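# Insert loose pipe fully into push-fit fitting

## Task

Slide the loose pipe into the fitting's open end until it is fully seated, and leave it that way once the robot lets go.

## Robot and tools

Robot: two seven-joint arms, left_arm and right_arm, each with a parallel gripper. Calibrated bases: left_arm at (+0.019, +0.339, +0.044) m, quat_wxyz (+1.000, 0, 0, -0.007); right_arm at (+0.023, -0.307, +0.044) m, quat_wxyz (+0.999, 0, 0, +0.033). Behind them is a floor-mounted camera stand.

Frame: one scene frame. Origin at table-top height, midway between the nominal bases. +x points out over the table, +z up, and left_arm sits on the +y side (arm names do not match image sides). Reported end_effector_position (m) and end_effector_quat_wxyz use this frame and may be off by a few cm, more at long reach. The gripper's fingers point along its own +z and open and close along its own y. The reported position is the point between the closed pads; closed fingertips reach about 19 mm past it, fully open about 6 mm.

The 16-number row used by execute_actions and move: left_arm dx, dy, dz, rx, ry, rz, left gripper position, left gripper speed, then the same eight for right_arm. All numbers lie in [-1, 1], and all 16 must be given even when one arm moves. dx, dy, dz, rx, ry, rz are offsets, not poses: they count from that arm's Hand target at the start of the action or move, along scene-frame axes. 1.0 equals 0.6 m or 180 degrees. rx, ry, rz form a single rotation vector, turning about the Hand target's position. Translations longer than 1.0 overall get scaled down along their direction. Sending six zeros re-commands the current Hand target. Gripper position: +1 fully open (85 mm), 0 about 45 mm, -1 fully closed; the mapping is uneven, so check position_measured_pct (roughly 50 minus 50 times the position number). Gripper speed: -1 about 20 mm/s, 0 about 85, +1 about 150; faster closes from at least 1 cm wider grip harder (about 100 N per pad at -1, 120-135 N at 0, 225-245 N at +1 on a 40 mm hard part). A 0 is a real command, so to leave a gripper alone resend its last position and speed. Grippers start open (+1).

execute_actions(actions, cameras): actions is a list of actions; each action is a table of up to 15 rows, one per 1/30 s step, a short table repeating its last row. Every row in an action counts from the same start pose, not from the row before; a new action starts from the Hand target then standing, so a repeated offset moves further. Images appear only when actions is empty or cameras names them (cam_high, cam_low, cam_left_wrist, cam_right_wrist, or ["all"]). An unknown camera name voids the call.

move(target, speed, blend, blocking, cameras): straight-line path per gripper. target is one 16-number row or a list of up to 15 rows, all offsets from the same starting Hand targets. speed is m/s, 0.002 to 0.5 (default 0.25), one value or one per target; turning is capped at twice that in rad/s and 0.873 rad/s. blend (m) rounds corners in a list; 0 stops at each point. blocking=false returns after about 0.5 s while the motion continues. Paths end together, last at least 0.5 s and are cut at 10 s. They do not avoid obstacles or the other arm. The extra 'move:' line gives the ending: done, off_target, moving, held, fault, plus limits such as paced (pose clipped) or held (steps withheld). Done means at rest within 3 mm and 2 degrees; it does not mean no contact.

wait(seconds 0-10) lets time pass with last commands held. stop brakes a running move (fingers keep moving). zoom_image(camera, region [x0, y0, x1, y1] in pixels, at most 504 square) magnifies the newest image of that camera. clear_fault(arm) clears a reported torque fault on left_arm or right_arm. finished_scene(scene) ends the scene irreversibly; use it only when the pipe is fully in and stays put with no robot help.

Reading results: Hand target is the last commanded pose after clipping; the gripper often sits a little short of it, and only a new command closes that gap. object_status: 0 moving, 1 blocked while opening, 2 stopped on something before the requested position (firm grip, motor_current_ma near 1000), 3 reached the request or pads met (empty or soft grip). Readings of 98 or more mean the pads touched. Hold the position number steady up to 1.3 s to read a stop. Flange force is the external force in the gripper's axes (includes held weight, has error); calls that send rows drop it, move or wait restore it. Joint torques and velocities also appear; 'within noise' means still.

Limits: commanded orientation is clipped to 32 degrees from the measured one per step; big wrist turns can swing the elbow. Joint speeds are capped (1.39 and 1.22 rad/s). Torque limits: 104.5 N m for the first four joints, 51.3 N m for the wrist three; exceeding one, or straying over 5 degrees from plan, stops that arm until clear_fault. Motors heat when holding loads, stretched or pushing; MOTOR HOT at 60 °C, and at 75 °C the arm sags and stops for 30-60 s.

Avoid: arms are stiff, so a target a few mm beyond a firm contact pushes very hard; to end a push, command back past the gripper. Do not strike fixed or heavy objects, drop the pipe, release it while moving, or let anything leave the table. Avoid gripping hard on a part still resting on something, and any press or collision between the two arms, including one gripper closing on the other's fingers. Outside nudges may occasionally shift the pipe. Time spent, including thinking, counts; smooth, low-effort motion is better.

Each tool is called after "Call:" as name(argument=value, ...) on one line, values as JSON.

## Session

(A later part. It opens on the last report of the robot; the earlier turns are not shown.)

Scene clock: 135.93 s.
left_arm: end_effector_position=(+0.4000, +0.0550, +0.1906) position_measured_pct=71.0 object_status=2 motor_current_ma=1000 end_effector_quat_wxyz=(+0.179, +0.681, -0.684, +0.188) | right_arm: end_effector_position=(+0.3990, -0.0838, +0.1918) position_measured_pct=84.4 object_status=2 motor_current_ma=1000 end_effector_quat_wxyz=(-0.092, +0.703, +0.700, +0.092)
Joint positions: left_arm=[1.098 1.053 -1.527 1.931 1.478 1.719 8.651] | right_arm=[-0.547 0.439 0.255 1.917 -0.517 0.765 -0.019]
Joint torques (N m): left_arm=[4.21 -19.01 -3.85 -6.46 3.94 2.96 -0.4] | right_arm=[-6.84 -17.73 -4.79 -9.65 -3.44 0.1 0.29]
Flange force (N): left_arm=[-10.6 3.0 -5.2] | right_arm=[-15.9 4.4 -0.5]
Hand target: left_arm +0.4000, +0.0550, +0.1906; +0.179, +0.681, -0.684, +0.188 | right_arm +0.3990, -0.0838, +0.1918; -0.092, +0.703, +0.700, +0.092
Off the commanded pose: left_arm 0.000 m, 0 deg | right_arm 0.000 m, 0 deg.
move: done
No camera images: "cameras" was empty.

Call:
execute_actions(actions=[], cameras=["cam_low","cam_left_wrist","cam_right_wrist"])

Call:
zoom_image(camera="cam_right_wrist", region=[280, 0, 380, 75])

Call:
zoom_image(camera="cam_left_wrist", region=[286, 340, 406, 430])

Call:
zoom_image(camera="cam_low", region=[385, 230, 425, 260])

Scene clock: 136.83 s.
left_arm: end_effector_position=(+0.4000, +0.0550, +0.1906) position_measured_pct=71.0 object_status=2 motor_current_ma=1000 end_effector_quat_wxyz=(+0.179, +0.681, -0.684, +0.188) | right_arm: end_effector_position=(+0.3990, -0.0838, +0.1918) position_measured_pct=84.4 object_status=2 motor_current_ma=1000 end_effector_quat_wxyz=(-0.092, +0.703, +0.700, +0.092)
Joint positions: left_arm=[1.098 1.053 -1.527 1.931 1.478 1.719 8.651] | right_arm=[-0.547 0.439 0.255 1.917 -0.517 0.765 -0.019]
Joint velocities: within noise
Joint torques (N m): left_arm=[4.16 -19.02 -3.9 -6.45 3.91 3 -0.44] | right_arm=[-6.88 -17.7 -4.89 -9.71 -3.39 0.06 0.32]
Motor temperatures (°C): left_arm=[35 32 28 30 40 43 37] | right_arm=[28 34 28 31 37 33 38]
Flange force (N): left_arm=[-10.4 3.0 -5.0] | right_arm=[-16.0 4.3 -0.6]
Hand target: left_arm +0.4000, +0.0550, +0.1906; +0.179, +0.681, -0.684, +0.188 | right_arm +0.3990, -0.0838, +0.1918; -0.092, +0.703, +0.700, +0.092
Tool commands: left_gripper/position=-0.6 left_gripper/speed=-1.0 right_gripper/position=-0.85 right_gripper/speed=-1.0
Off the commanded pose: left_arm 0.000 m, 0 deg | right_arm 0.000 m, 0 deg.
camera_calibration:
cam_left_wrist: T_world_to_cam=[[-0.999418, -0.0280148, -0.019464, 0.407461], [-0.0155977, 0.882727, -0.469628, 0.0947595], [0.0303379, -0.469051, -0.88265, 0.33564], [0, 0, 0, 1]] pos_world=[0.398519, 0.0852005, 0.348685]
cam_right_wrist: T_world_to_cam=[[0.999748, 0.0146485, 0.0170061, -0.399172], [0.0182419, -0.971734, -0.235374, 0.0103974], [0.0130775, 0.235625, -0.971756, 0.352479], [0, 0, 0, 1]] pos_world=[0.394272, -0.067102, 0.351759]
Images, in order (width x height): cam_low 672x504, cam_left_wrist 672x504, cam_right_wrist 672x504.

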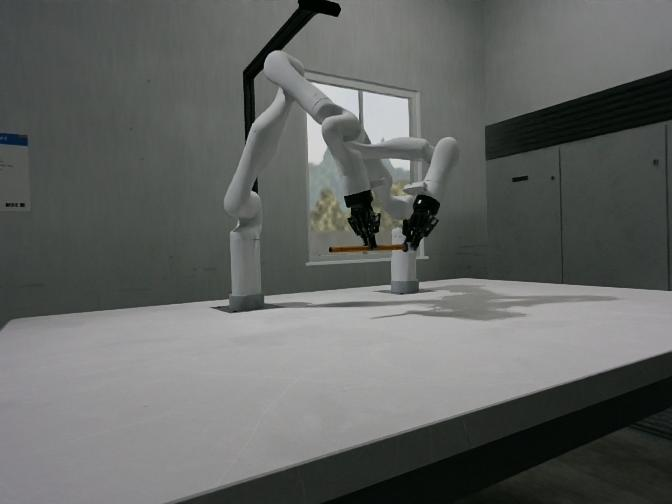

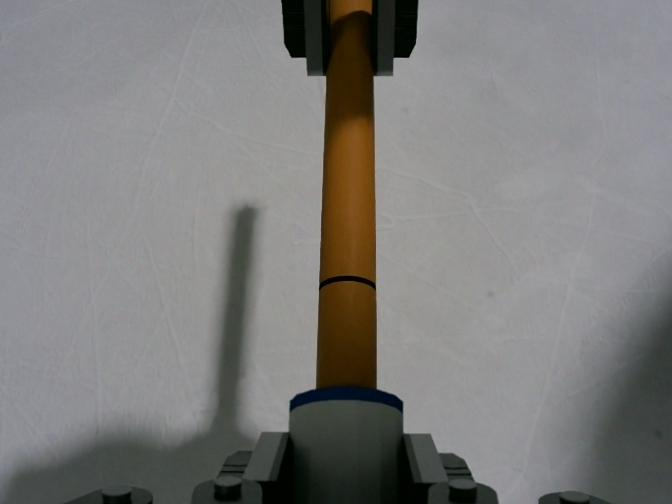

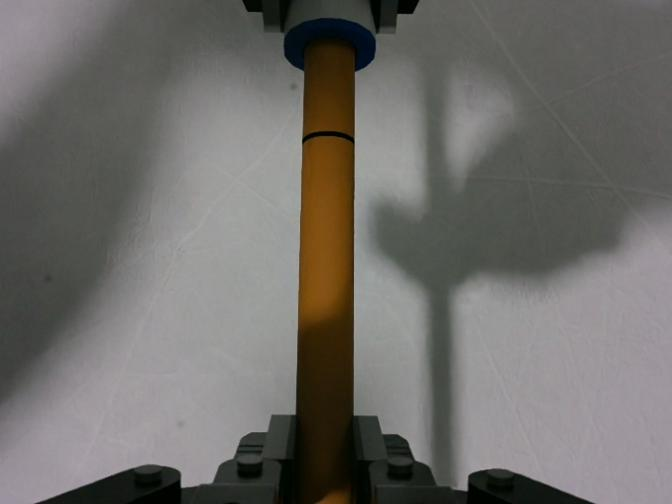

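Scaled by 5.040.

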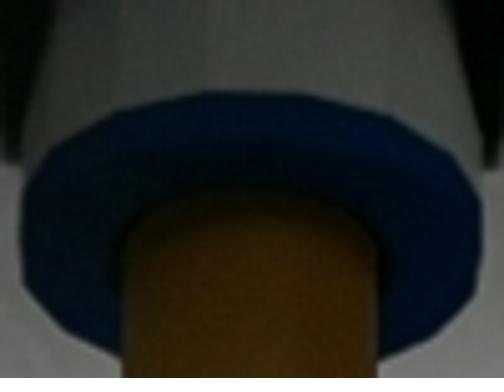

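Scaled by 4.200.

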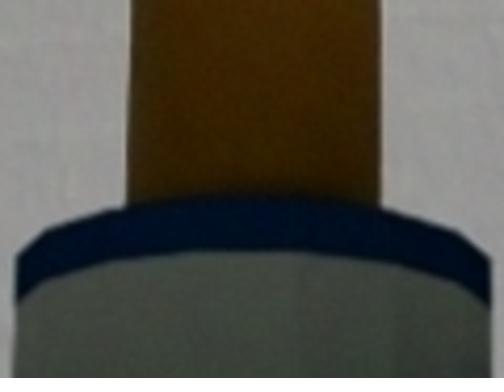

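Scaled by 12.600 from the camera's 672x504 image, which has a finer 960x720 frame.

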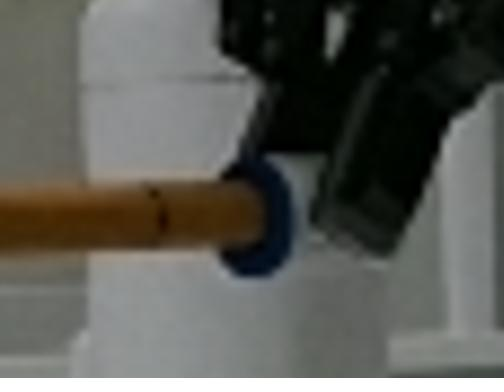

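Call:
zoom_image(camera="cam_left_wrist", region=[308, 262, 388, 302])

Call:
zoom_image(camera="cam_right_wrist", region=[288, 115, 368, 155])

Call:
zoom_image(camera="cam_right_wrist", region=[300, 20, 360, 60])

Scaled by 6.300.

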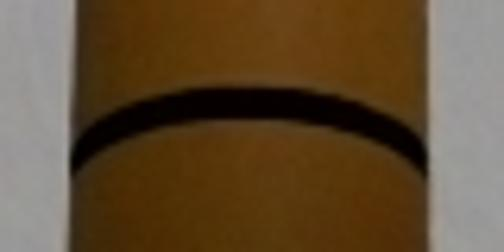

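Scaled by 6.300.

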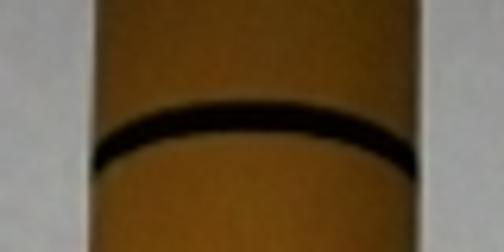

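Scaled by 8.400.

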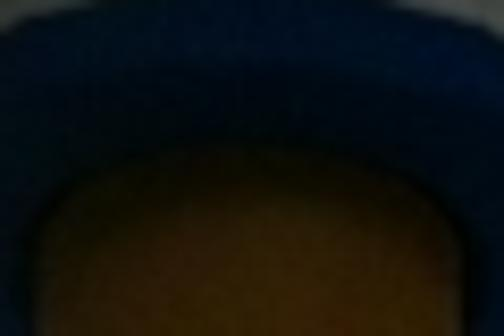

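Call:
move(target=[0,0,0,0,0,0,-0.6,-1, 0,0.00167,0,0,0,0,-0.85,-1], speed=0.01, cameras=["cam_low","cam_left_wrist","cam_right_wrist"])

Call:
zoom_image(camera="cam_left_wrist", region=[308, 262, 388, 302])

Call:
zoom_image(camera="cam_right_wrist", region=[288, 115, 368, 155])

Call:
zoom_image(camera="cam_left_wrist", region=[286, 340, 406, 430])

Call:
zoom_image(camera="cam_right_wrist", region=[280, 0, 380, 75])

Scene clock: 142.73 s.
left_arm: end_effector_position=(+0.4000, +0.0550, +0.1906) position_measured_pct=71.0 object_status=2 motor_current_ma=1000 end_effector_quat_wxyz=(+0.179, +0.681, -0.684, +0.188) | right_arm: end_effector_position=(+0.3990, -0.0828, +0.1918) position_measured_pct=84.4 object_status=2 motor_current_ma=1000 end_effector_quat_wxyz=(-0.092, +0.703, +0.700, +0.092)
Joint positions: left_arm=[1.098 1.053 -1.527 1.931 1.478 1.719 8.651] | right_arm=[-0.549 0.44 0.255 1.916 -0.517 0.765 -0.021]
Joint torques (N m): left_arm=[6.95 -19.73 -2 -7.41 5.22 4.35 -0.4] | right_arm=[-9.5 -18.49 -7.5 -11.2 -4.96 0.08 0.34]
Flange force (N): left_arm=[-16.6 3.1 -9.0] | right_arm=[-22.6 4.7 -2.1]
Hand target: left_arm +0.4000, +0.0550, +0.1906; +0.179, +0.681, -0.684, +0.188 | right_arm +0.3990, -0.0828, +0.1918; -0.092, +0.703, +0.700, +0.092
Off the commanded pose: left_arm 0.000 m, 0 deg | right_arm 0.000 m, 0 deg.
move: done
camera_calibration:
cam_left_wrist: T_world_to_cam=[[-0.999419, -0.0279274, -0.0195123, 0.407472], [-0.0154978, 0.88273, -0.469626, 0.0947189], [0.0303395, -0.469051, -0.88265, 0.33564], [0, 0, 0, 1]] pos_world=[0.39852, 0.0852004, 0.348685]
cam_right_wrist: T_world_to_cam=[[0.99975, 0.0145527, 0.0169827, -0.399184], [0.0181432, -0.971735, -0.235376, 0.0113119], [0.0130773, 0.235626, -0.971756, 0.352267], [0, 0, 0, 1]] pos_world=[0.394272, -0.0662017, 0.351759]
Images, in order (width x height): cam_low 672x504, cam_left_wrist 672x504, cam_right_wrist 672x504.

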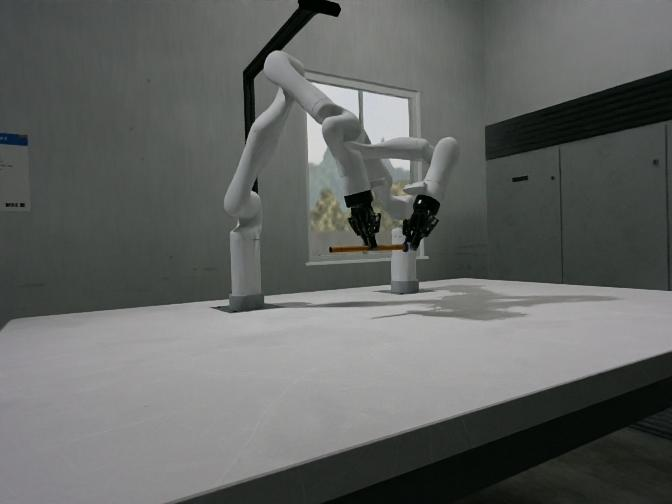

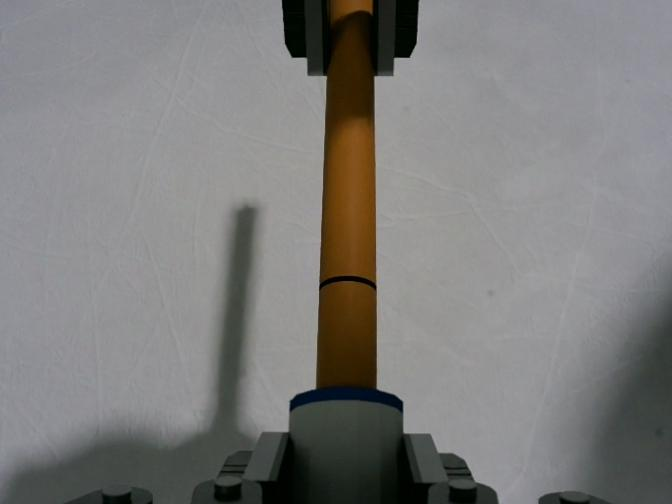

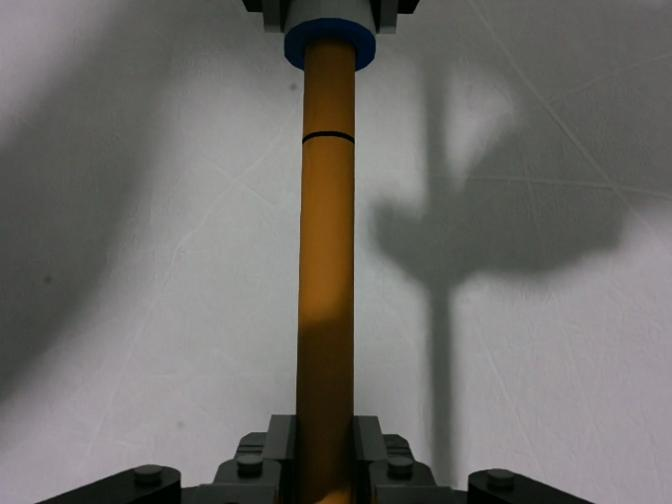

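Scaled by 6.300.

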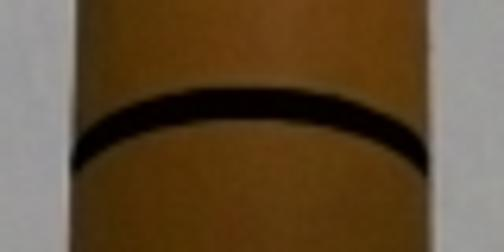

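Scaled by 6.300.

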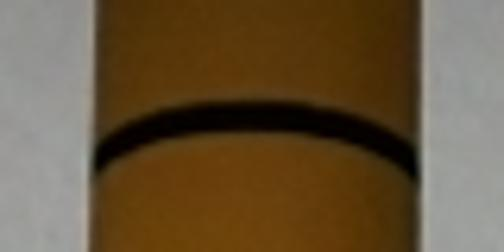

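Scaled by 4.200.

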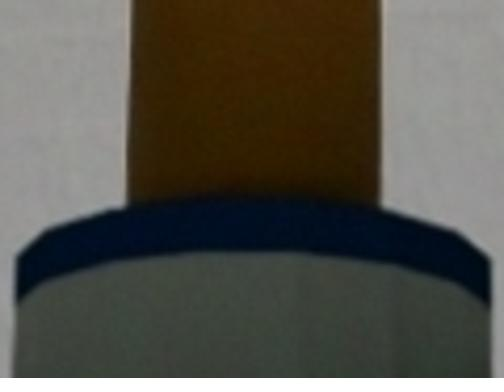

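Scaled by 5.040.

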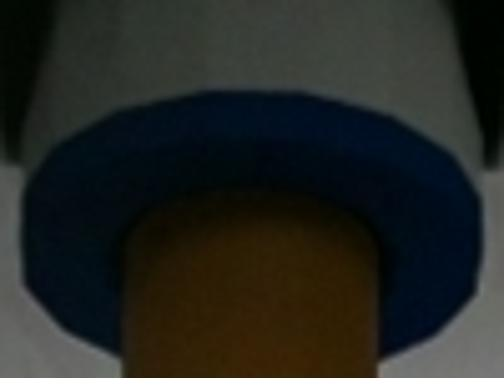

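Call:
zoom_image(camera="cam_low", region=[392, 236, 416, 254])

Call:
zoom_image(camera="cam_right_wrist", region=[278, 12, 382, 78])

Scaled by 21.000 from the camera's 672x504 image, which has a finer 960x720 frame.

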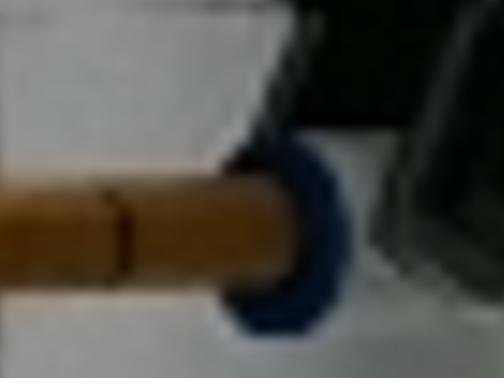

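Scaled by 4.846.

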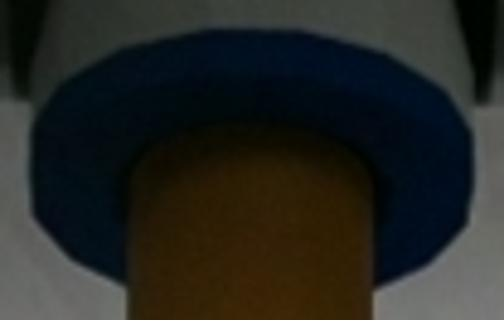

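Call:
move(target=[0,0,0,0,0,0,-0.6,-1, 0,-0.00167,-0.00067,0,0,0,-0.85,-1], speed=0.01, cameras=[])

Scene clock: 153.00 s.
left_arm: end_effector_position=(+0.4000, +0.0550, +0.1906) position_measured_pct=71.0 object_status=2 motor_current_ma=1000 end_effector_quat_wxyz=(+0.179, +0.681, -0.684, +0.188) | right_arm: end_effector_position=(+0.3990, -0.0837, +0.1914) position_measured_pct=84.4 object_status=2 motor_current_ma=1000 end_effector_quat_wxyz=(-0.092, +0.702, +0.700, +0.092)
Joint positions: left_arm=[1.098 1.053 -1.527 1.931 1.478 1.719 8.651] | right_arm=[-0.546 0.44 0.255 1.917 -0.518 0.764 -0.018]
Joint torques (N m): left_arm=[3.84 -19.03 -4.06 -6.25 3.55 2.92 -0.46] | right_arm=[-6.36 -17.57 -4.16 -9.68 -3.18 -0.15 0.22]
Flange force (N): left_arm=[-9.4 2.6 -4.0] | right_arm=[-15.2 3.8 -0.5]
Hand target: left_arm +0.4000, +0.0550, +0.1906; +0.179, +0.681, -0.684, +0.188 | right_arm +0.3990, -0.0838, +0.1914; -0.092, +0.703, +0.700, +0.092
Off the commanded pose: left_arm 0.000 m, 0 deg | right_arm 0.000 m, 0 deg.
move: done
No camera images: "cameras" was empty.

Call:
move(target=[0,0,0,0,0,0,-0.6,-1, 0,0,-0.00067,0,0,0,-0.85,-1], speed=0.01, cameras=[])

Call:
move(target=[0,0,0,0,0,0,-0.6,-1, 0,0,-0.00067,0,0,0,-0.85,-1], speed=0.01, cameras=[])

Scene clock: 158.33 s.
left_arm: end_effector_position=(+0.4000, +0.0550, +0.1906) position_measured_pct=71.0 object_status=2 motor_current_ma=1000 end_effector_quat_wxyz=(+0.179, +0.681, -0.684, +0.188) | right_arm: end_effector_position=(+0.3990, -0.0838, +0.1910) position_measured_pct=84.4 object_status=2 motor_current_ma=1000 end_effector_quat_wxyz=(-0.092, +0.703, +0.700, +0.092)
Joint positions: left_arm=[1.098 1.053 -1.527 1.931 1.478 1.719 8.651] | right_arm=[-0.546 0.441 0.255 1.918 -0.518 0.763 -0.017]
Joint torques (N m): left_arm=[3.87 -18.98 -4 -6.15 3.46 3 -0.46] | right_arm=[-6.1 -17.42 -4.02 -9.59 -3.08 -0.19 0.22]
Flange force (N): left_arm=[-9.3 2.2 -4.0] | right_arm=[-14.6 3.5 -0.7]
Hand target: left_arm +0.4000, +0.0550, +0.1906; +0.179, +0.681, -0.684, +0.188 | right_arm +0.3990, -0.0838, +0.1910; -0.092, +0.703, +0.700, +0.092
Off the commanded pose: left_arm 0.000 m, 0 deg | right_arm 0.000 m, 0 deg.
move: done
No camera images: "cameras" was empty.

Scene clock: 159.03 s.
left_arm: end_effector_position=(+0.4000, +0.0550, +0.1906) position_measured_pct=71.0 object_status=2 motor_current_ma=1000 end_effector_quat_wxyz=(+0.179, +0.681, -0.684, +0.188) | right_arm: end_effector_position=(+0.3990, -0.0838, +0.1906) position_measured_pct=84.4 object_status=2 motor_current_ma=1000 end_effector_quat_wxyz=(-0.092, +0.703, +0.700, +0.092)
Joint positions: left_arm=[1.098 1.053 -1.527 1.931 1.478 1.719 8.651] | right_arm=[-0.546 0.441 0.254 1.918 -0.519 0.762 -0.016]
Joint torques (N m): left_arm=[3.81 -19.24 -4.27 -6.17 3.5 3.02 -0.41] | right_arm=[-6.1 -17.24 -3.97 -9.38 -2.98 -0.19 0.19]
Flange force (N): left_arm=[-9.6 2.1 -3.2] | right_arm=[-14.5 3.8 -1.0]
Hand target: left_arm +0.4000, +0.0550, +0.1906; +0.179, +0.681, -0.684, +0.188 | right_arm +0.3990, -0.0838, +0.1906; -0.092, +0.703, +0.700, +0.092
Off the commanded pose: left_arm 0.000 m, 0 deg | right_arm 0.000 m, 0 deg.
move: done
No camera images: "cameras" was empty.

Call:
move(target=[0,0,0,0,0,0,-0.6,-1, 0,0,0.0025,0,0,0,-0.85,-1], speed=0.01, cameras=[])

Call:
move(target=[0,0,0,0,0,0,-0.6,-1, 0,0,0.00067,0,0,0,-0.85,-1], speed=0.01, cameras=[])

Call:
move(target=[0,0,0,0,0,0,-0.6,-1, 0,0,0.00067,0,0,0,-0.85,-1], speed=0.01, cameras=[])

Scene clock: 160.60 s.
left_arm: end_effector_position=(+0.4000, +0.0550, +0.1906) position_measured_pct=71.0 object_status=2 motor_current_ma=1000 end_effector_quat_wxyz=(+0.180, +0.681, -0.684, +0.188) | right_arm: end_effector_position=(+0.3990, -0.0838, +0.1921) position_measured_pct=84.4 object_status=2 motor_current_ma=1000 end_effector_quat_wxyz=(-0.092, +0.703, +0.700, +0.092)
Joint positions: left_arm=[1.098 1.053 -1.527 1.931 1.478 1.719 8.651] | right_arm=[-0.547 0.439 0.256 1.916 -0.517 0.766 -0.019]
Joint torques (N m): left_arm=[4.16 -18.82 -3.72 -6.2 3.5 3.02 -0.48] | right_arm=[-6.3 -17.82 -4.2 -9.99 -3.28 -0.23 0.13]
Flange force (N): left_arm=[-9.6 2.2 -4.8] | right_arm=[-15.6 3.5 0.0]
Hand target: left_arm +0.4000, +0.0550, +0.1906; +0.179, +0.681, -0.684, +0.188 | right_arm +0.3990, -0.0838, +0.1921; -0.092, +0.703, +0.700, +0.092
Off the commanded pose: left_arm 0.000 m, 0 deg | right_arm 0.000 m, 0 deg.
move: done
No camera images: "cameras" was empty.

Scene clock: 161.30 s.
left_arm: end_effector_position=(+0.4000, +0.0550, +0.1906) position_measured_pct=71.0 object_status=2 motor_current_ma=1000 end_effector_quat_wxyz=(+0.179, +0.681, -0.684, +0.188) | right_arm: end_effector_position=(+0.3990, -0.0838, +0.1925) position_measured_pct=84.4 object_status=2 motor_current_ma=1000 end_effector_quat_wxyz=(-0.092, +0.703, +0.700, +0.092)
Joint positions: left_arm=[1.098 1.053 -1.527 1.931 1.478 1.719 8.651] | right_arm=[-0.547 0.438 0.256 1.916 -0.516 0.767 -0.02]
Joint torques (N m): left_arm=[4.2 -18.64 -3.68 -6.2 3.45 2.93 -0.42] | right_arm=[-6.38 -18.09 -4.33 -9.98 -3.4 -0.23 0.19]
Flange force (N): left_arm=[-9.8 2.3 -5.2] | right_arm=[-15.4 4.1 0.1]
Hand target: left_arm +0.4000, +0.0550, +0.1906; +0.179, +0.681, -0.684, +0.188 | right_arm +0.3990, -0.0838, +0.1925; -0.092, +0.703, +0.700, +0.092
Off the commanded pose: left_arm 0.000 m, 0 deg | right_arm 0.000 m, 0 deg.
move: done
No camera images: "cameras" was empty.

Scene clock: 162.00 s.
left_arm: end_effector_position=(+0.4000, +0.0550, +0.1906) position_measured_pct=71.0 object_status=2 motor_current_ma=1000 end_effector_quat_wxyz=(+0.179, +0.681, -0.684, +0.188) | right_arm: end_effector_position=(+0.3990, -0.0838, +0.1929) position_measured_pct=84.4 object_status=2 motor_current_ma=1000 end_effector_quat_wxyz=(-0.092, +0.703, +0.700, +0.092)
Joint positions: left_arm=[1.098 1.053 -1.527 1.931 1.478 1.719 8.651] | right_arm=[-0.548 0.437 0.257 1.915 -0.515 0.768 -0.021]
Joint torques (N m): left_arm=[4.18 -18.58 -3.69 -6.13 3.53 2.86 -0.46] | right_arm=[-6.5 -18.19 -4.46 -10.11 -3.49 -0.14 0.24]
Flange force (N): left_arm=[-9.5 2.1 -5.5] | right_arm=[-15.7 3.9 0.4]
Hand target: left_arm +0.4000, +0.0550, +0.1906; +0.179, +0.681, -0.684, +0.188 | right_arm +0.3990, -0.0838, +0.1929; -0.092, +0.703, +0.700, +0.092
Off the commanded pose: left_arm 0.000 m, 0 deg | right_arm 0.000 m, 0 deg.
move: done
No camera images: "cameras" was empty.

Call:
execute_actions(actions=[], cameras=["cam_low","cam_left_wrist","cam_right_wrist"])

Call:
zoom_image(camera="cam_low", region=[392, 236, 416, 254])

Call:
zoom_image(camera="cam_right_wrist", region=[278, 12, 382, 78])

Call:
zoom_image(camera="cam_left_wrist", region=[286, 340, 406, 430])

Call:
zoom_image(camera="cam_right_wrist", region=[288, 115, 368, 155])

Scene clock: 162.97 s.
left_arm: end_effector_position=(+0.4000, +0.0550, +0.1906) position_measured_pct=71.0 object_status=2 motor_current_ma=1000 end_effector_quat_wxyz=(+0.179, +0.681, -0.684, +0.188) | right_arm: end_effector_position=(+0.3990, -0.0838, +0.1929) position_measured_pct=84.4 object_status=2 motor_current_ma=1000 end_effector_quat_wxyz=(-0.092, +0.703, +0.700, +0.092)
Joint positions: left_arm=[1.098 1.053 -1.527 1.931 1.478 1.719 8.651] | right_arm=[-0.548 0.437 0.257 1.915 -0.515 0.768 -0.021]
Joint velocities: within noise
Joint torques (N m): left_arm=[4.14 -18.59 -3.72 -6.14 3.52 2.9 -0.43] | right_arm=[-6.48 -18.16 -4.44 -10.05 -3.46 -0.16 0.21]
Motor temperatures (°C): left_arm=[36 32 28 30 40 43 37] | right_arm=[28 34 28 32 37 33 38]
Flange force (N): left_arm=[-9.6 2.2 -5.3] | right_arm=[-15.7 4.0 0.4]
Hand target: left_arm +0.4000, +0.0550, +0.1906; +0.179, +0.681, -0.684, +0.188 | right_arm +0.3990, -0.0838, +0.1929; -0.092, +0.703, +0.700, +0.092
Tool commands: left_gripper/position=-0.6 left_gripper/speed=-1.0 right_gripper/position=-0.85 right_gripper/speed=-1.0
Off the commanded pose: left_arm 0.000 m, 0 deg | right_arm 0.000 m, 0 deg.
camera_calibration:
cam_left_wrist: T_world_to_cam=[[-0.999418, -0.0280148, -0.019464, 0.407461], [-0.0155977, 0.882727, -0.469628, 0.0947595], [0.0303379, -0.469051, -0.88265, 0.33564], [0, 0, 0, 1]] pos_world=[0.398519, 0.0852005, 0.348685]
cam_right_wrist: T_world_to_cam=[[0.999749, 0.0146723, 0.016909, -0.399156], [0.0182421, -0.971733, -0.235376, 0.0106568], [0.0129775, 0.235625, -0.971757, 0.353588], [0, 0, 0, 1]] pos_world=[0.394272, -0.0671021, 0.352859]
Images, in order (width x height): cam_low 672x504, cam_left_wrist 672x504, cam_right_wrist 672x504.

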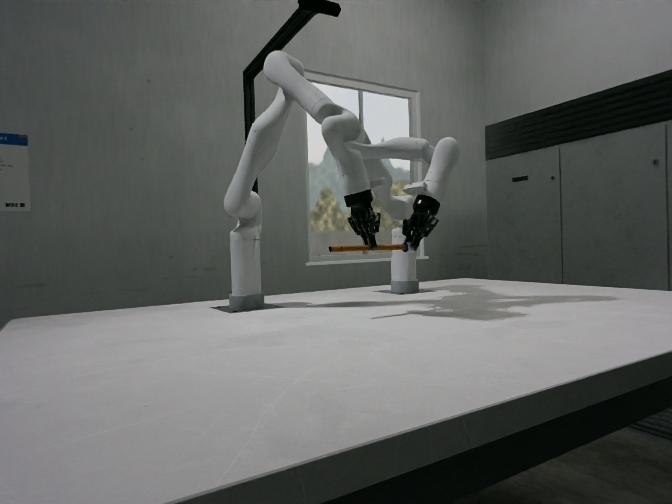

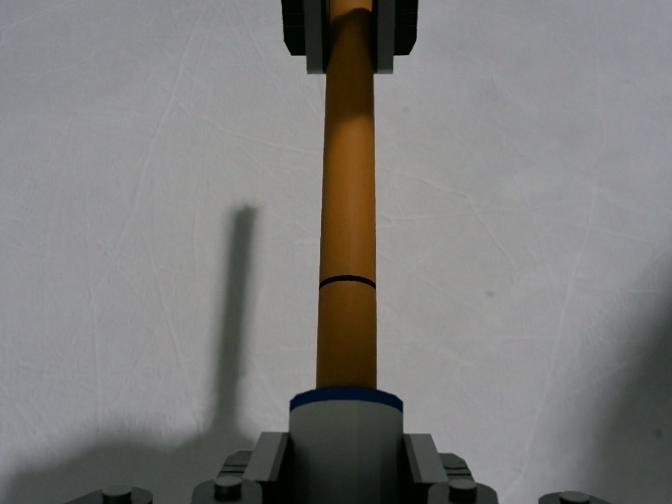

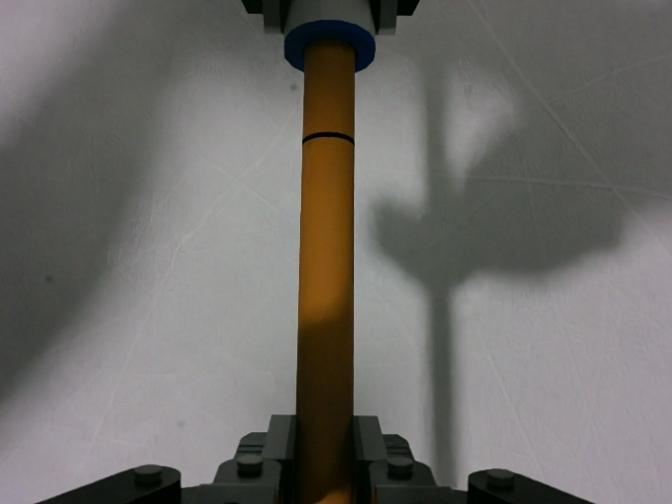

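Scaled by 21.000 from the camera's 672x504 image, which has a finer 960x720 frame.

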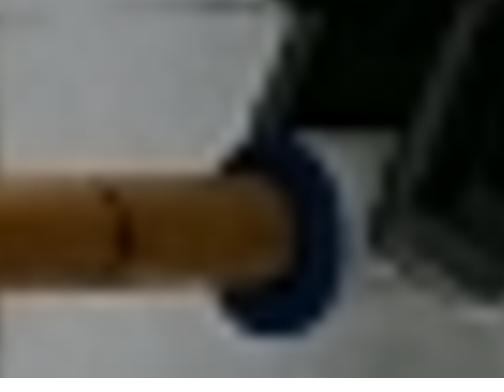

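Scaled by 4.846.

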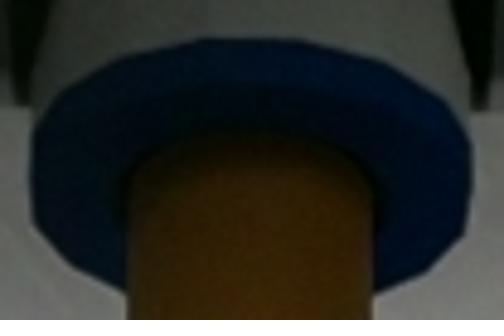

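Scaled by 4.200.

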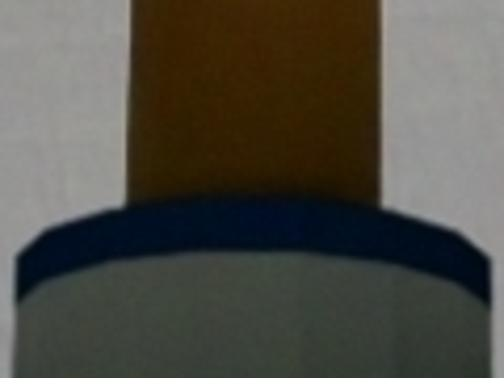

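Scaled by 6.300.

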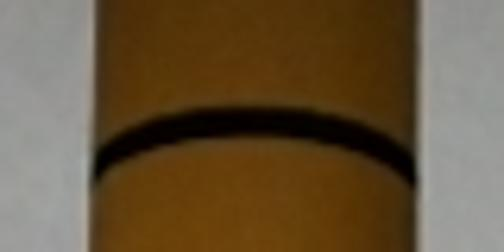

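Call:
move(target=[[0,0,0,0,0,0,-0.6,-1, 0,0,-0.00183,0,0,0,-0.85,-1],[0,0,0,0,0,0,-0.6,-1, 0,0.00333,-0.00183,0,0,0,-0.85,-1]], speed=0.01, cameras=[])

Scene clock: 167.37 s.
left_arm: end_effector_position=(+0.4001, +0.0551, +0.1906) position_measured_pct=71.0 object_status=2 motor_current_ma=1000 end_effector_quat_wxyz=(+0.179, +0.681, -0.684, +0.188) | right_arm: end_effector_position=(+0.3990, -0.0819, +0.1918) position_measured_pct=84.4 object_status=2 motor_current_ma=1000 end_effector_quat_wxyz=(-0.092, +0.703, +0.700, +0.092)
Joint positions: left_arm=[1.098 1.053 -1.527 1.931 1.478 1.719 8.651] | right_arm=[-0.551 0.441 0.256 1.915 -0.517 0.765 -0.023]
Joint torques (N m): left_arm=[9.1 -20.43 -0.54 -8.14 6.41 5.37 -0.44] | right_arm=[-11.88 -19.05 -9.68 -12.21 -6.03 0.05 0.48]
Flange force (N): left_arm=[-21.3 3.0 -12.2] | right_arm=[-27.9 5.8 -3.5]
Hand target: left_arm +0.4000, +0.0550, +0.1906; +0.179, +0.681, -0.684, +0.188 | right_arm +0.3990, -0.0818, +0.1918; -0.092, +0.703, +0.700, +0.092
Off the commanded pose: left_arm 0.000 m, 0 deg | right_arm 0.000 m, 0 deg.
move: done
No camera images: "cameras" was empty.

Call:
move(target=[0,0,0,0,0,0,-0.6,-1, 0,0.00333,0,0,0,0,-0.85,-1], speed=0.01, cameras=[])

Scene clock: 168.53 s.
left_arm: end_effector_position=(+0.4000, +0.0550, +0.1906) position_measured_pct=71.0 object_status=2 motor_current_ma=1000 end_effector_quat_wxyz=(+0.179, +0.681, -0.685, +0.188) | right_arm: end_effector_position=(+0.3990, -0.0798, +0.1918) position_measured_pct=84.4 object_status=2 motor_current_ma=1000 end_effector_quat_wxyz=(-0.092, +0.703, +0.700, +0.092)
Joint positions: left_arm=[1.098 1.053 -1.527 1.931 1.478 1.719 8.651] | right_arm=[-0.555 0.442 0.255 1.912 -0.516 0.765 -0.028]
Joint torques (N m): left_arm=[-0.16 -17.56 -6.5 -4.82 1.69 0.84 -0.44] | right_arm=[-2.85 -17.04 -0.74 -7.58 -1.21 0.08 0.14]
Flange force (N): left_arm=[-0.3 2.9 0.4] | right_arm=[-6.3 4.1 2.6]
Hand target: left_arm +0.4000, +0.0550, +0.1906; +0.179, +0.681, -0.684, +0.188 | right_arm +0.3990, -0.0798, +0.1918; -0.092, +0.703, +0.700, +0.092
Off the commanded pose: left_arm 0.000 m, 0 deg | right_arm 0.000 m, 0 deg.
move: done
No camera images: "cameras" was empty.

Call:
execute_actions(actions=[], cameras=["cam_low","cam_left_wrist","cam_right_wrist"])

Call:
zoom_image(camera="cam_right_wrist", region=[260, 0, 400, 150])

Call:
zoom_image(camera="cam_left_wrist", region=[276, 250, 416, 430])

Call:
zoom_image(camera="cam_low", region=[380, 232, 420, 262])

Scene clock: 168.97 s.
left_arm: end_effector_position=(+0.4000, +0.0550, +0.1906) position_measured_pct=71.0 object_status=2 motor_current_ma=1000 end_effector_quat_wxyz=(+0.179, +0.681, -0.684, +0.188) | right_arm: end_effector_position=(+0.3990, -0.0798, +0.1918) position_measured_pct=84.4 object_status=2 motor_current_ma=1000 end_effector_quat_wxyz=(-0.092, +0.703, +0.700, +0.092)
Joint positions: left_arm=[1.098 1.053 -1.527 1.931 1.478 1.719 8.651] | right_arm=[-0.555 0.442 0.255 1.912 -0.516 0.765 -0.028]
Joint velocities: within noise
Joint torques (N m): left_arm=[-0.19 -17.48 -6.59 -4.9 1.64 0.77 -0.45] | right_arm=[-2.88 -17.11 -0.66 -7.54 -1.17 0.12 0.22]
Motor temperatures (°C): left_arm=[36 33 28 30 40 43 37] | right_arm=[29 34 28 32 37 33 38]
Flange force (N): left_arm=[-0.4 3.1 0.4] | right_arm=[-6.1 4.3 2.9]
Hand target: left_arm +0.4000, +0.0550, +0.1906; +0.179, +0.681, -0.684, +0.188 | right_arm +0.3990, -0.0798, +0.1918; -0.092, +0.703, +0.700, +0.092
Tool commands: left_gripper/position=-0.6 left_gripper/speed=-1.0 right_gripper/position=-0.85 right_gripper/speed=-1.0
Off the commanded pose: left_arm 0.000 m, 0 deg | right_arm 0.000 m, 0 deg.
camera_calibration:
cam_left_wrist: T_world_to_cam=[[-0.999418, -0.0280148, -0.019464, 0.407461], [-0.0155977, 0.882727, -0.469628, 0.0947595], [0.0303379, -0.469051, -0.88265, 0.33564], [0, 0, 0, 1]] pos_world=[0.398519, 0.0852005, 0.348685]
cam_right_wrist: T_world_to_cam=[[0.999748, 0.0146485, 0.0170061, -0.399231], [0.0182419, -0.971734, -0.235374, 0.0142843], [0.0130775, 0.235625, -0.971756, 0.351536], [0, 0, 0, 1]] pos_world=[0.394272, -0.063102, 0.351759]
Images, in order (width x height): cam_low 672x504, cam_left_wrist 672x504, cam_right_wrist 672x504.

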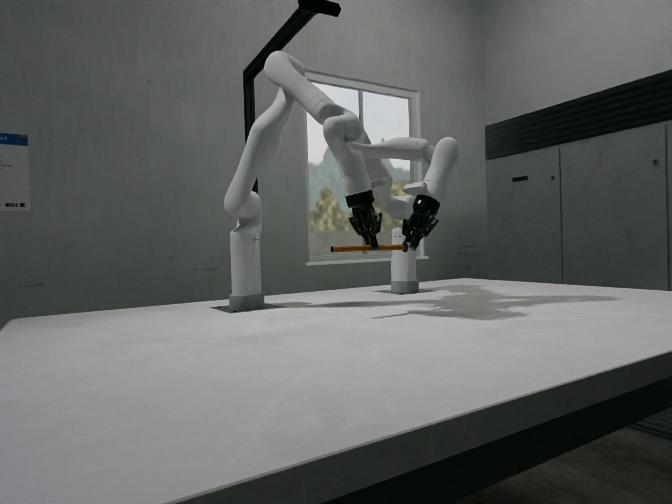

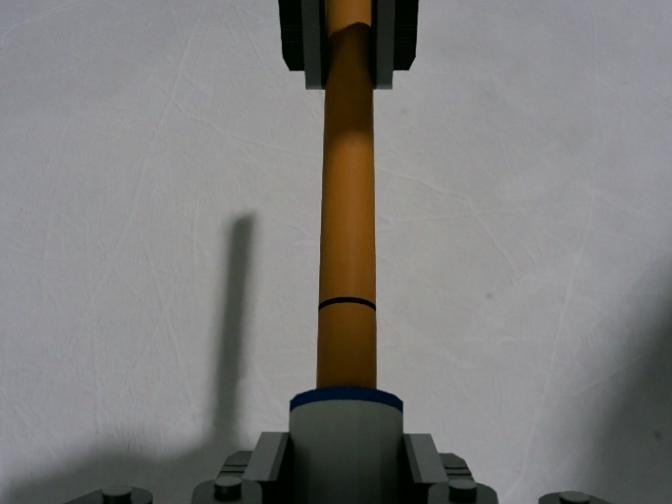

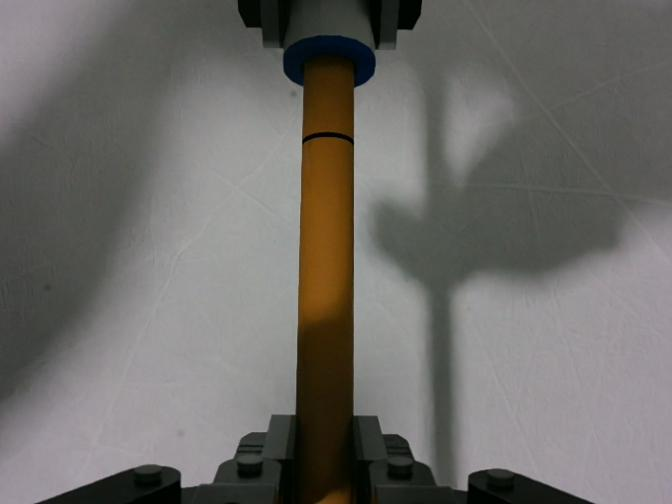

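Scaled by 3.360.

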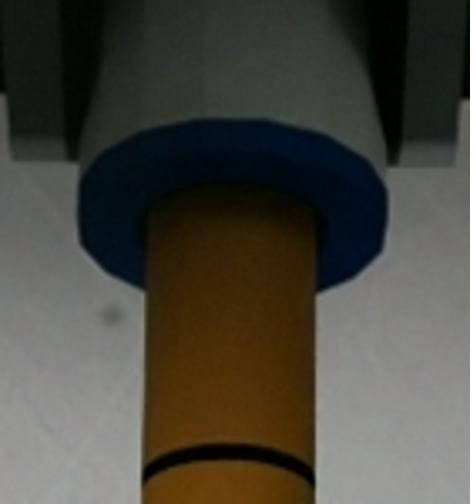

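Scaled by 2.800.

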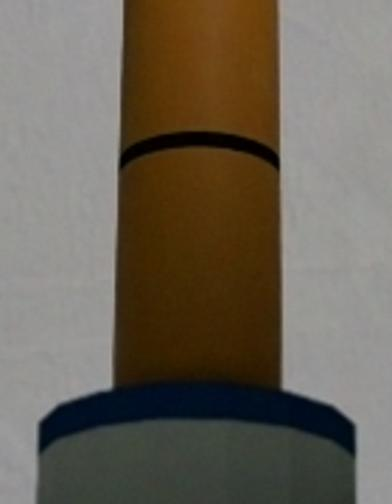

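Scaled by 12.600 from the camera's 672x504 image, which has a finer 960x720 frame.

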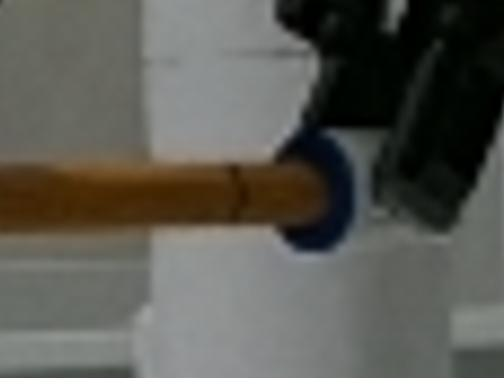

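Call:
move(target=[0,0,0,0,0,0,-0.6,-1, 0,0.01667,0,0,0,0,-0.85,-1], speed=0.02, cameras=["cam_right_wrist","cam_left_wrist"])

Scene clock: 170.30 s.
left_arm: end_effector_position=(+0.4000, +0.0551, +0.1905) position_measured_pct=71.0 object_status=2 motor_current_ma=1000 end_effector_quat_wxyz=(+0.179, +0.681, -0.684, +0.188) | right_arm: end_effector_position=(+0.3990, -0.0698, +0.1918) position_measured_pct=84.4 object_status=2 motor_current_ma=1000 end_effector_quat_wxyz=(-0.092, +0.703, +0.700, +0.092)
Joint positions: left_arm=[1.098 1.053 -1.527 1.931 1.478 1.719 8.651] | right_arm=[-0.576 0.449 0.255 1.9 -0.515 0.764 -0.053]
Joint torques (N m): left_arm=[14.47 -22.71 2.84 -10.06 9.57 8.35 -0.36] | right_arm=[-16.46 -20.33 -14.99 -15.52 -9.18 -0.26 0.45]
Flange force (N): left_arm=[-34.1 3.1 -19.0] | right_arm=[-39.4 5.4 -7.8]
Hand target: left_arm +0.4000, +0.0550, +0.1906; +0.179, +0.681, -0.684, +0.188 | right_arm +0.3990, -0.0698, +0.1918; -0.092, +0.703, +0.700, +0.092
Off the commanded pose: left_arm 0.000 m, 0 deg | right_arm 0.000 m, 0 deg.
move: done
camera_calibration:
cam_left_wrist: T_world_to_cam=[[-0.999412, -0.0282351, -0.0194637, 0.407577], [-0.0158017, 0.882867, -0.469358, 0.0946028], [0.0304362, -0.468774, -0.882793, 0.335584], [0, 0, 0, 1]] pos_world=[0.398618, 0.0852997, 0.348587]
cam_right_wrist: T_world_to_cam=[[0.99975, 0.0145514, 0.0169824, -0.399373], [0.0181419, -0.971735, -0.235376, 0.023945], [0.0130773, 0.235626, -0.971756, 0.349204], [0, 0, 0, 1]] pos_world=[0.394272, -0.0532017, 0.351759]
Images, in order (width x height): cam_left_wrist 672x504, cam_right_wrist 672x504.

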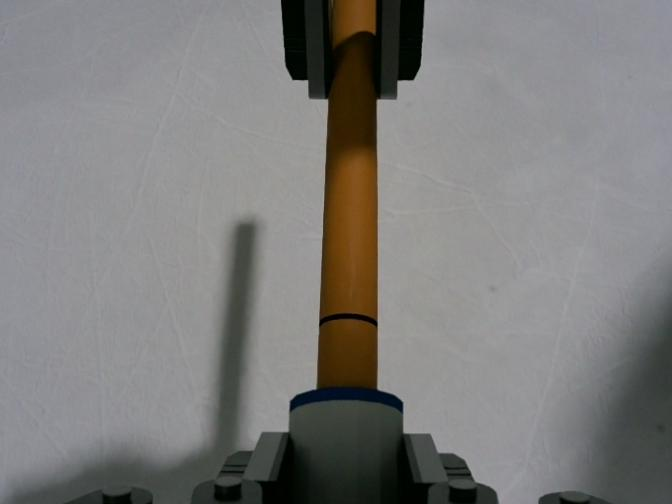

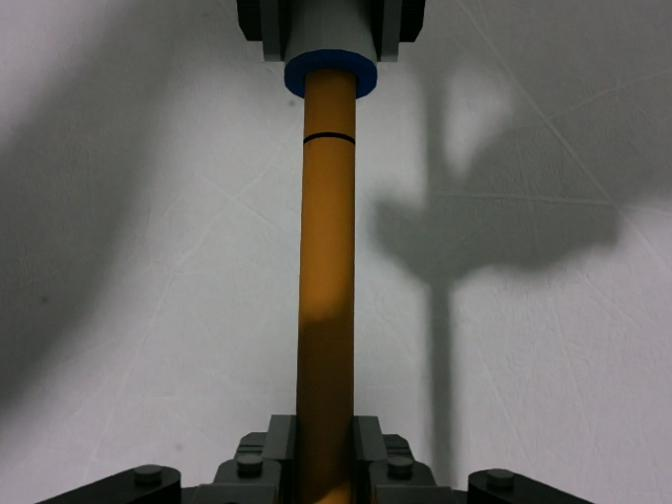

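Call:
move(target=[0,0,0,0,0,0,-0.6,-1, 0,0.00333,0,0,0,0,-0.85,-1], speed=0.02, cameras=["cam_right_wrist"])

Scene clock: 171.63 s.
left_arm: end_effector_position=(+0.4000, +0.0550, +0.1906) position_measured_pct=71.0 object_status=2 motor_current_ma=1000 end_effector_quat_wxyz=(+0.180, +0.681, -0.685, +0.188) | right_arm: end_effector_position=(+0.3990, -0.0678, +0.1918) position_measured_pct=84.4 object_status=2 motor_current_ma=1000 end_effector_quat_wxyz=(-0.092, +0.703, +0.700, +0.092)
Joint positions: left_arm=[1.098 1.053 -1.527 1.931 1.478 1.719 8.651] | right_arm=[-0.58 0.45 0.255 1.897 -0.515 0.764 -0.058]
Joint torques (N m): left_arm=[15.92 -23.28 3.68 -10.65 10.41 9.08 -0.4] | right_arm=[-17.92 -20.73 -16.32 -16.49 -10 -0.33 0.33]
Flange force (N): left_arm=[-37.5 3.2 -20.8] | right_arm=[-43.4 5.5 -8.4]
Hand target: left_arm +0.4000, +0.0550, +0.1906; +0.179, +0.681, -0.684, +0.188 | right_arm +0.3990, -0.0678, +0.1918; -0.092, +0.703, +0.700, +0.092
Off the commanded pose: left_arm 0.000 m, 0 deg | right_arm 0.000 m, 0 deg.
move: done
camera_calibration:
cam_right_wrist: T_world_to_cam=[[0.999751, 0.0145752, 0.0168853, -0.399368], [0.0181421, -0.971735, -0.235378, 0.025889], [0.0129773, 0.235626, -0.971757, 0.348773], [0, 0, 0, 1]] pos_world=[0.394273, -0.0512017, 0.351759]
Images, in order (width x height): cam_right_wrist 672x504.

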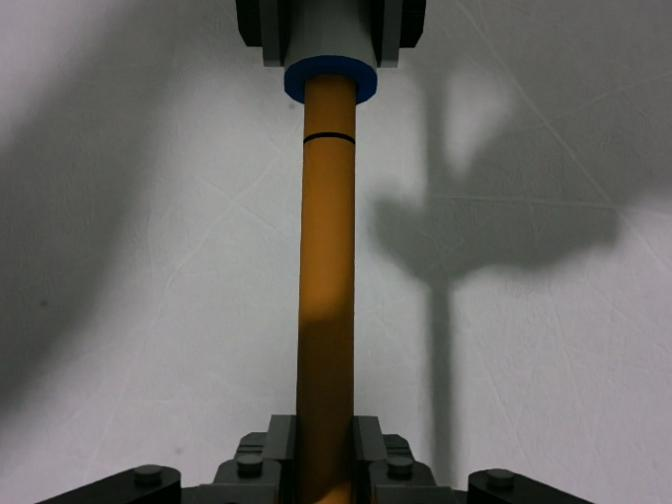

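Call:
move(target=[0,0,0,0,0,0,-0.6,-1, 0,0.01333,0,0,0,0,-0.85,-1], speed=0.02, cameras=["cam_right_wrist","cam_left_wrist"])

Scene clock: 173.53 s.
left_arm: end_effector_position=(+0.4000, +0.0550, +0.1906) position_measured_pct=71.0 object_status=2 motor_current_ma=1000 end_effector_quat_wxyz=(+0.179, +0.681, -0.684, +0.188) | right_arm: end_effector_position=(+0.3990, -0.0598, +0.1918) position_measured_pct=84.4 object_status=2 motor_current_ma=1000 end_effector_quat_wxyz=(-0.092, +0.703, +0.700, +0.092)
Joint positions: left_arm=[1.098 1.053 -1.527 1.931 1.478 1.719 8.651] | right_arm=[-0.597 0.456 0.254 1.887 -0.514 0.764 -0.077]
Joint torques (N m): left_arm=[15.39 -22.71 3.47 -10.36 10.07 8.71 -0.31] | right_arm=[-17.47 -21.15 -15.87 -16.81 -9.84 -0.59 0.49]
Flange force (N): left_arm=[-36.2 3.3 -20.9] | right_arm=[-41.9 5.3 -7.8]
Hand target: left_arm +0.4000, +0.0550, +0.1906; +0.179, +0.681, -0.684, +0.188 | right_arm +0.3990, -0.0598, +0.1918; -0.092, +0.703, +0.700, +0.092
Off the commanded pose: left_arm 0.000 m, 0 deg | right_arm 0.000 m, 0 deg.
move: done
camera_calibration:
cam_left_wrist: T_world_to_cam=[[-0.999419, -0.0279274, -0.0195123, 0.407472], [-0.0154978, 0.88273, -0.469626, 0.0947189], [0.0303395, -0.469051, -0.88265, 0.33564], [0, 0, 0, 1]] pos_world=[0.39852, 0.0852004, 0.348685]
cam_right_wrist: T_world_to_cam=[[0.99975, 0.0145514, 0.0169824, -0.399519], [0.0181419, -0.971735, -0.235376, 0.0336624], [0.0130773, 0.235626, -0.971756, 0.346847], [0, 0, 0, 1]] pos_world=[0.394272, -0.0432017, 0.351759]
Images, in order (width x height): cam_left_wrist 672x504, cam_right_wrist 672x504.

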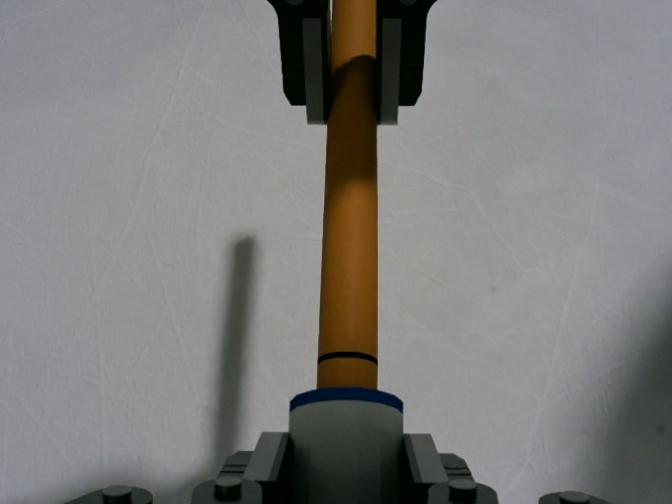

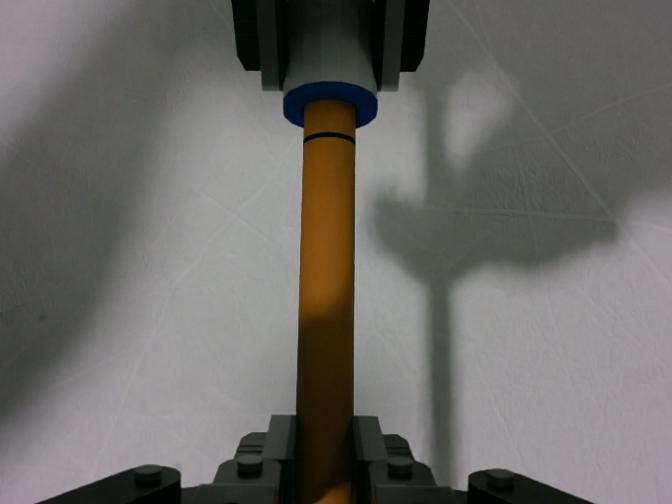

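Call:
move(target=[0,0,0,0,0,0,-0.6,-1, 0,0.01,0,0,0,0,-0.85,-1], speed=0.02, cameras=["cam_right_wrist"])

Scene clock: 174.93 s.
left_arm: end_effector_position=(+0.4000, +0.0550, +0.1905) position_measured_pct=71.0 object_status=2 motor_current_ma=1000 end_effector_quat_wxyz=(+0.179, +0.681, -0.684, +0.188) | right_arm: end_effector_position=(+0.3990, -0.0538, +0.1918) position_measured_pct=84.4 object_status=2 motor_current_ma=1000 end_effector_quat_wxyz=(-0.092, +0.703, +0.700, +0.092)
Joint positions: left_arm=[1.098 1.053 -1.527 1.931 1.478 1.719 8.651] | right_arm=[-0.609 0.461 0.254 1.879 -0.513 0.764 -0.091]
Joint torques (N m): left_arm=[16.42 -22.33 4.25 -10.63 10.39 8.89 -0.33] | right_arm=[-18.38 -22.07 -16.85 -17.98 -10.54 -0.78 0.41]
Flange force (N): left_arm=[-37.9 3.3 -23.5] | right_arm=[-44.6 5.3 -7.2]
Hand target: left_arm +0.4000, +0.0550, +0.1906; +0.179, +0.681, -0.684, +0.188 | right_arm +0.3990, -0.0538, +0.1918; -0.092, +0.703, +0.700, +0.092
Off the commanded pose: left_arm 0.000 m, 0 deg | right_arm 0.000 m, 0 deg.
move: done
camera_calibration:
cam_right_wrist: T_world_to_cam=[[0.999751, 0.0145752, 0.0168853, -0.399572], [0.0181421, -0.971735, -0.235378, 0.0394933], [0.0129773, 0.235626, -0.971757, 0.345474], [0, 0, 0, 1]] pos_world=[0.394273, -0.0372017, 0.351759]
Images, in order (width x height): cam_right_wrist 672x504.

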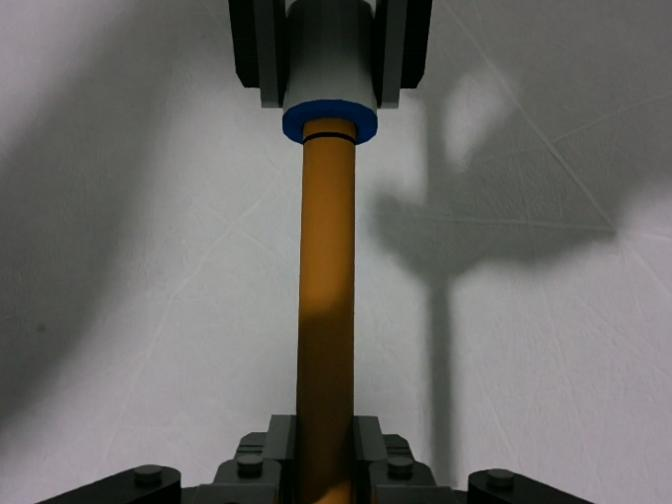

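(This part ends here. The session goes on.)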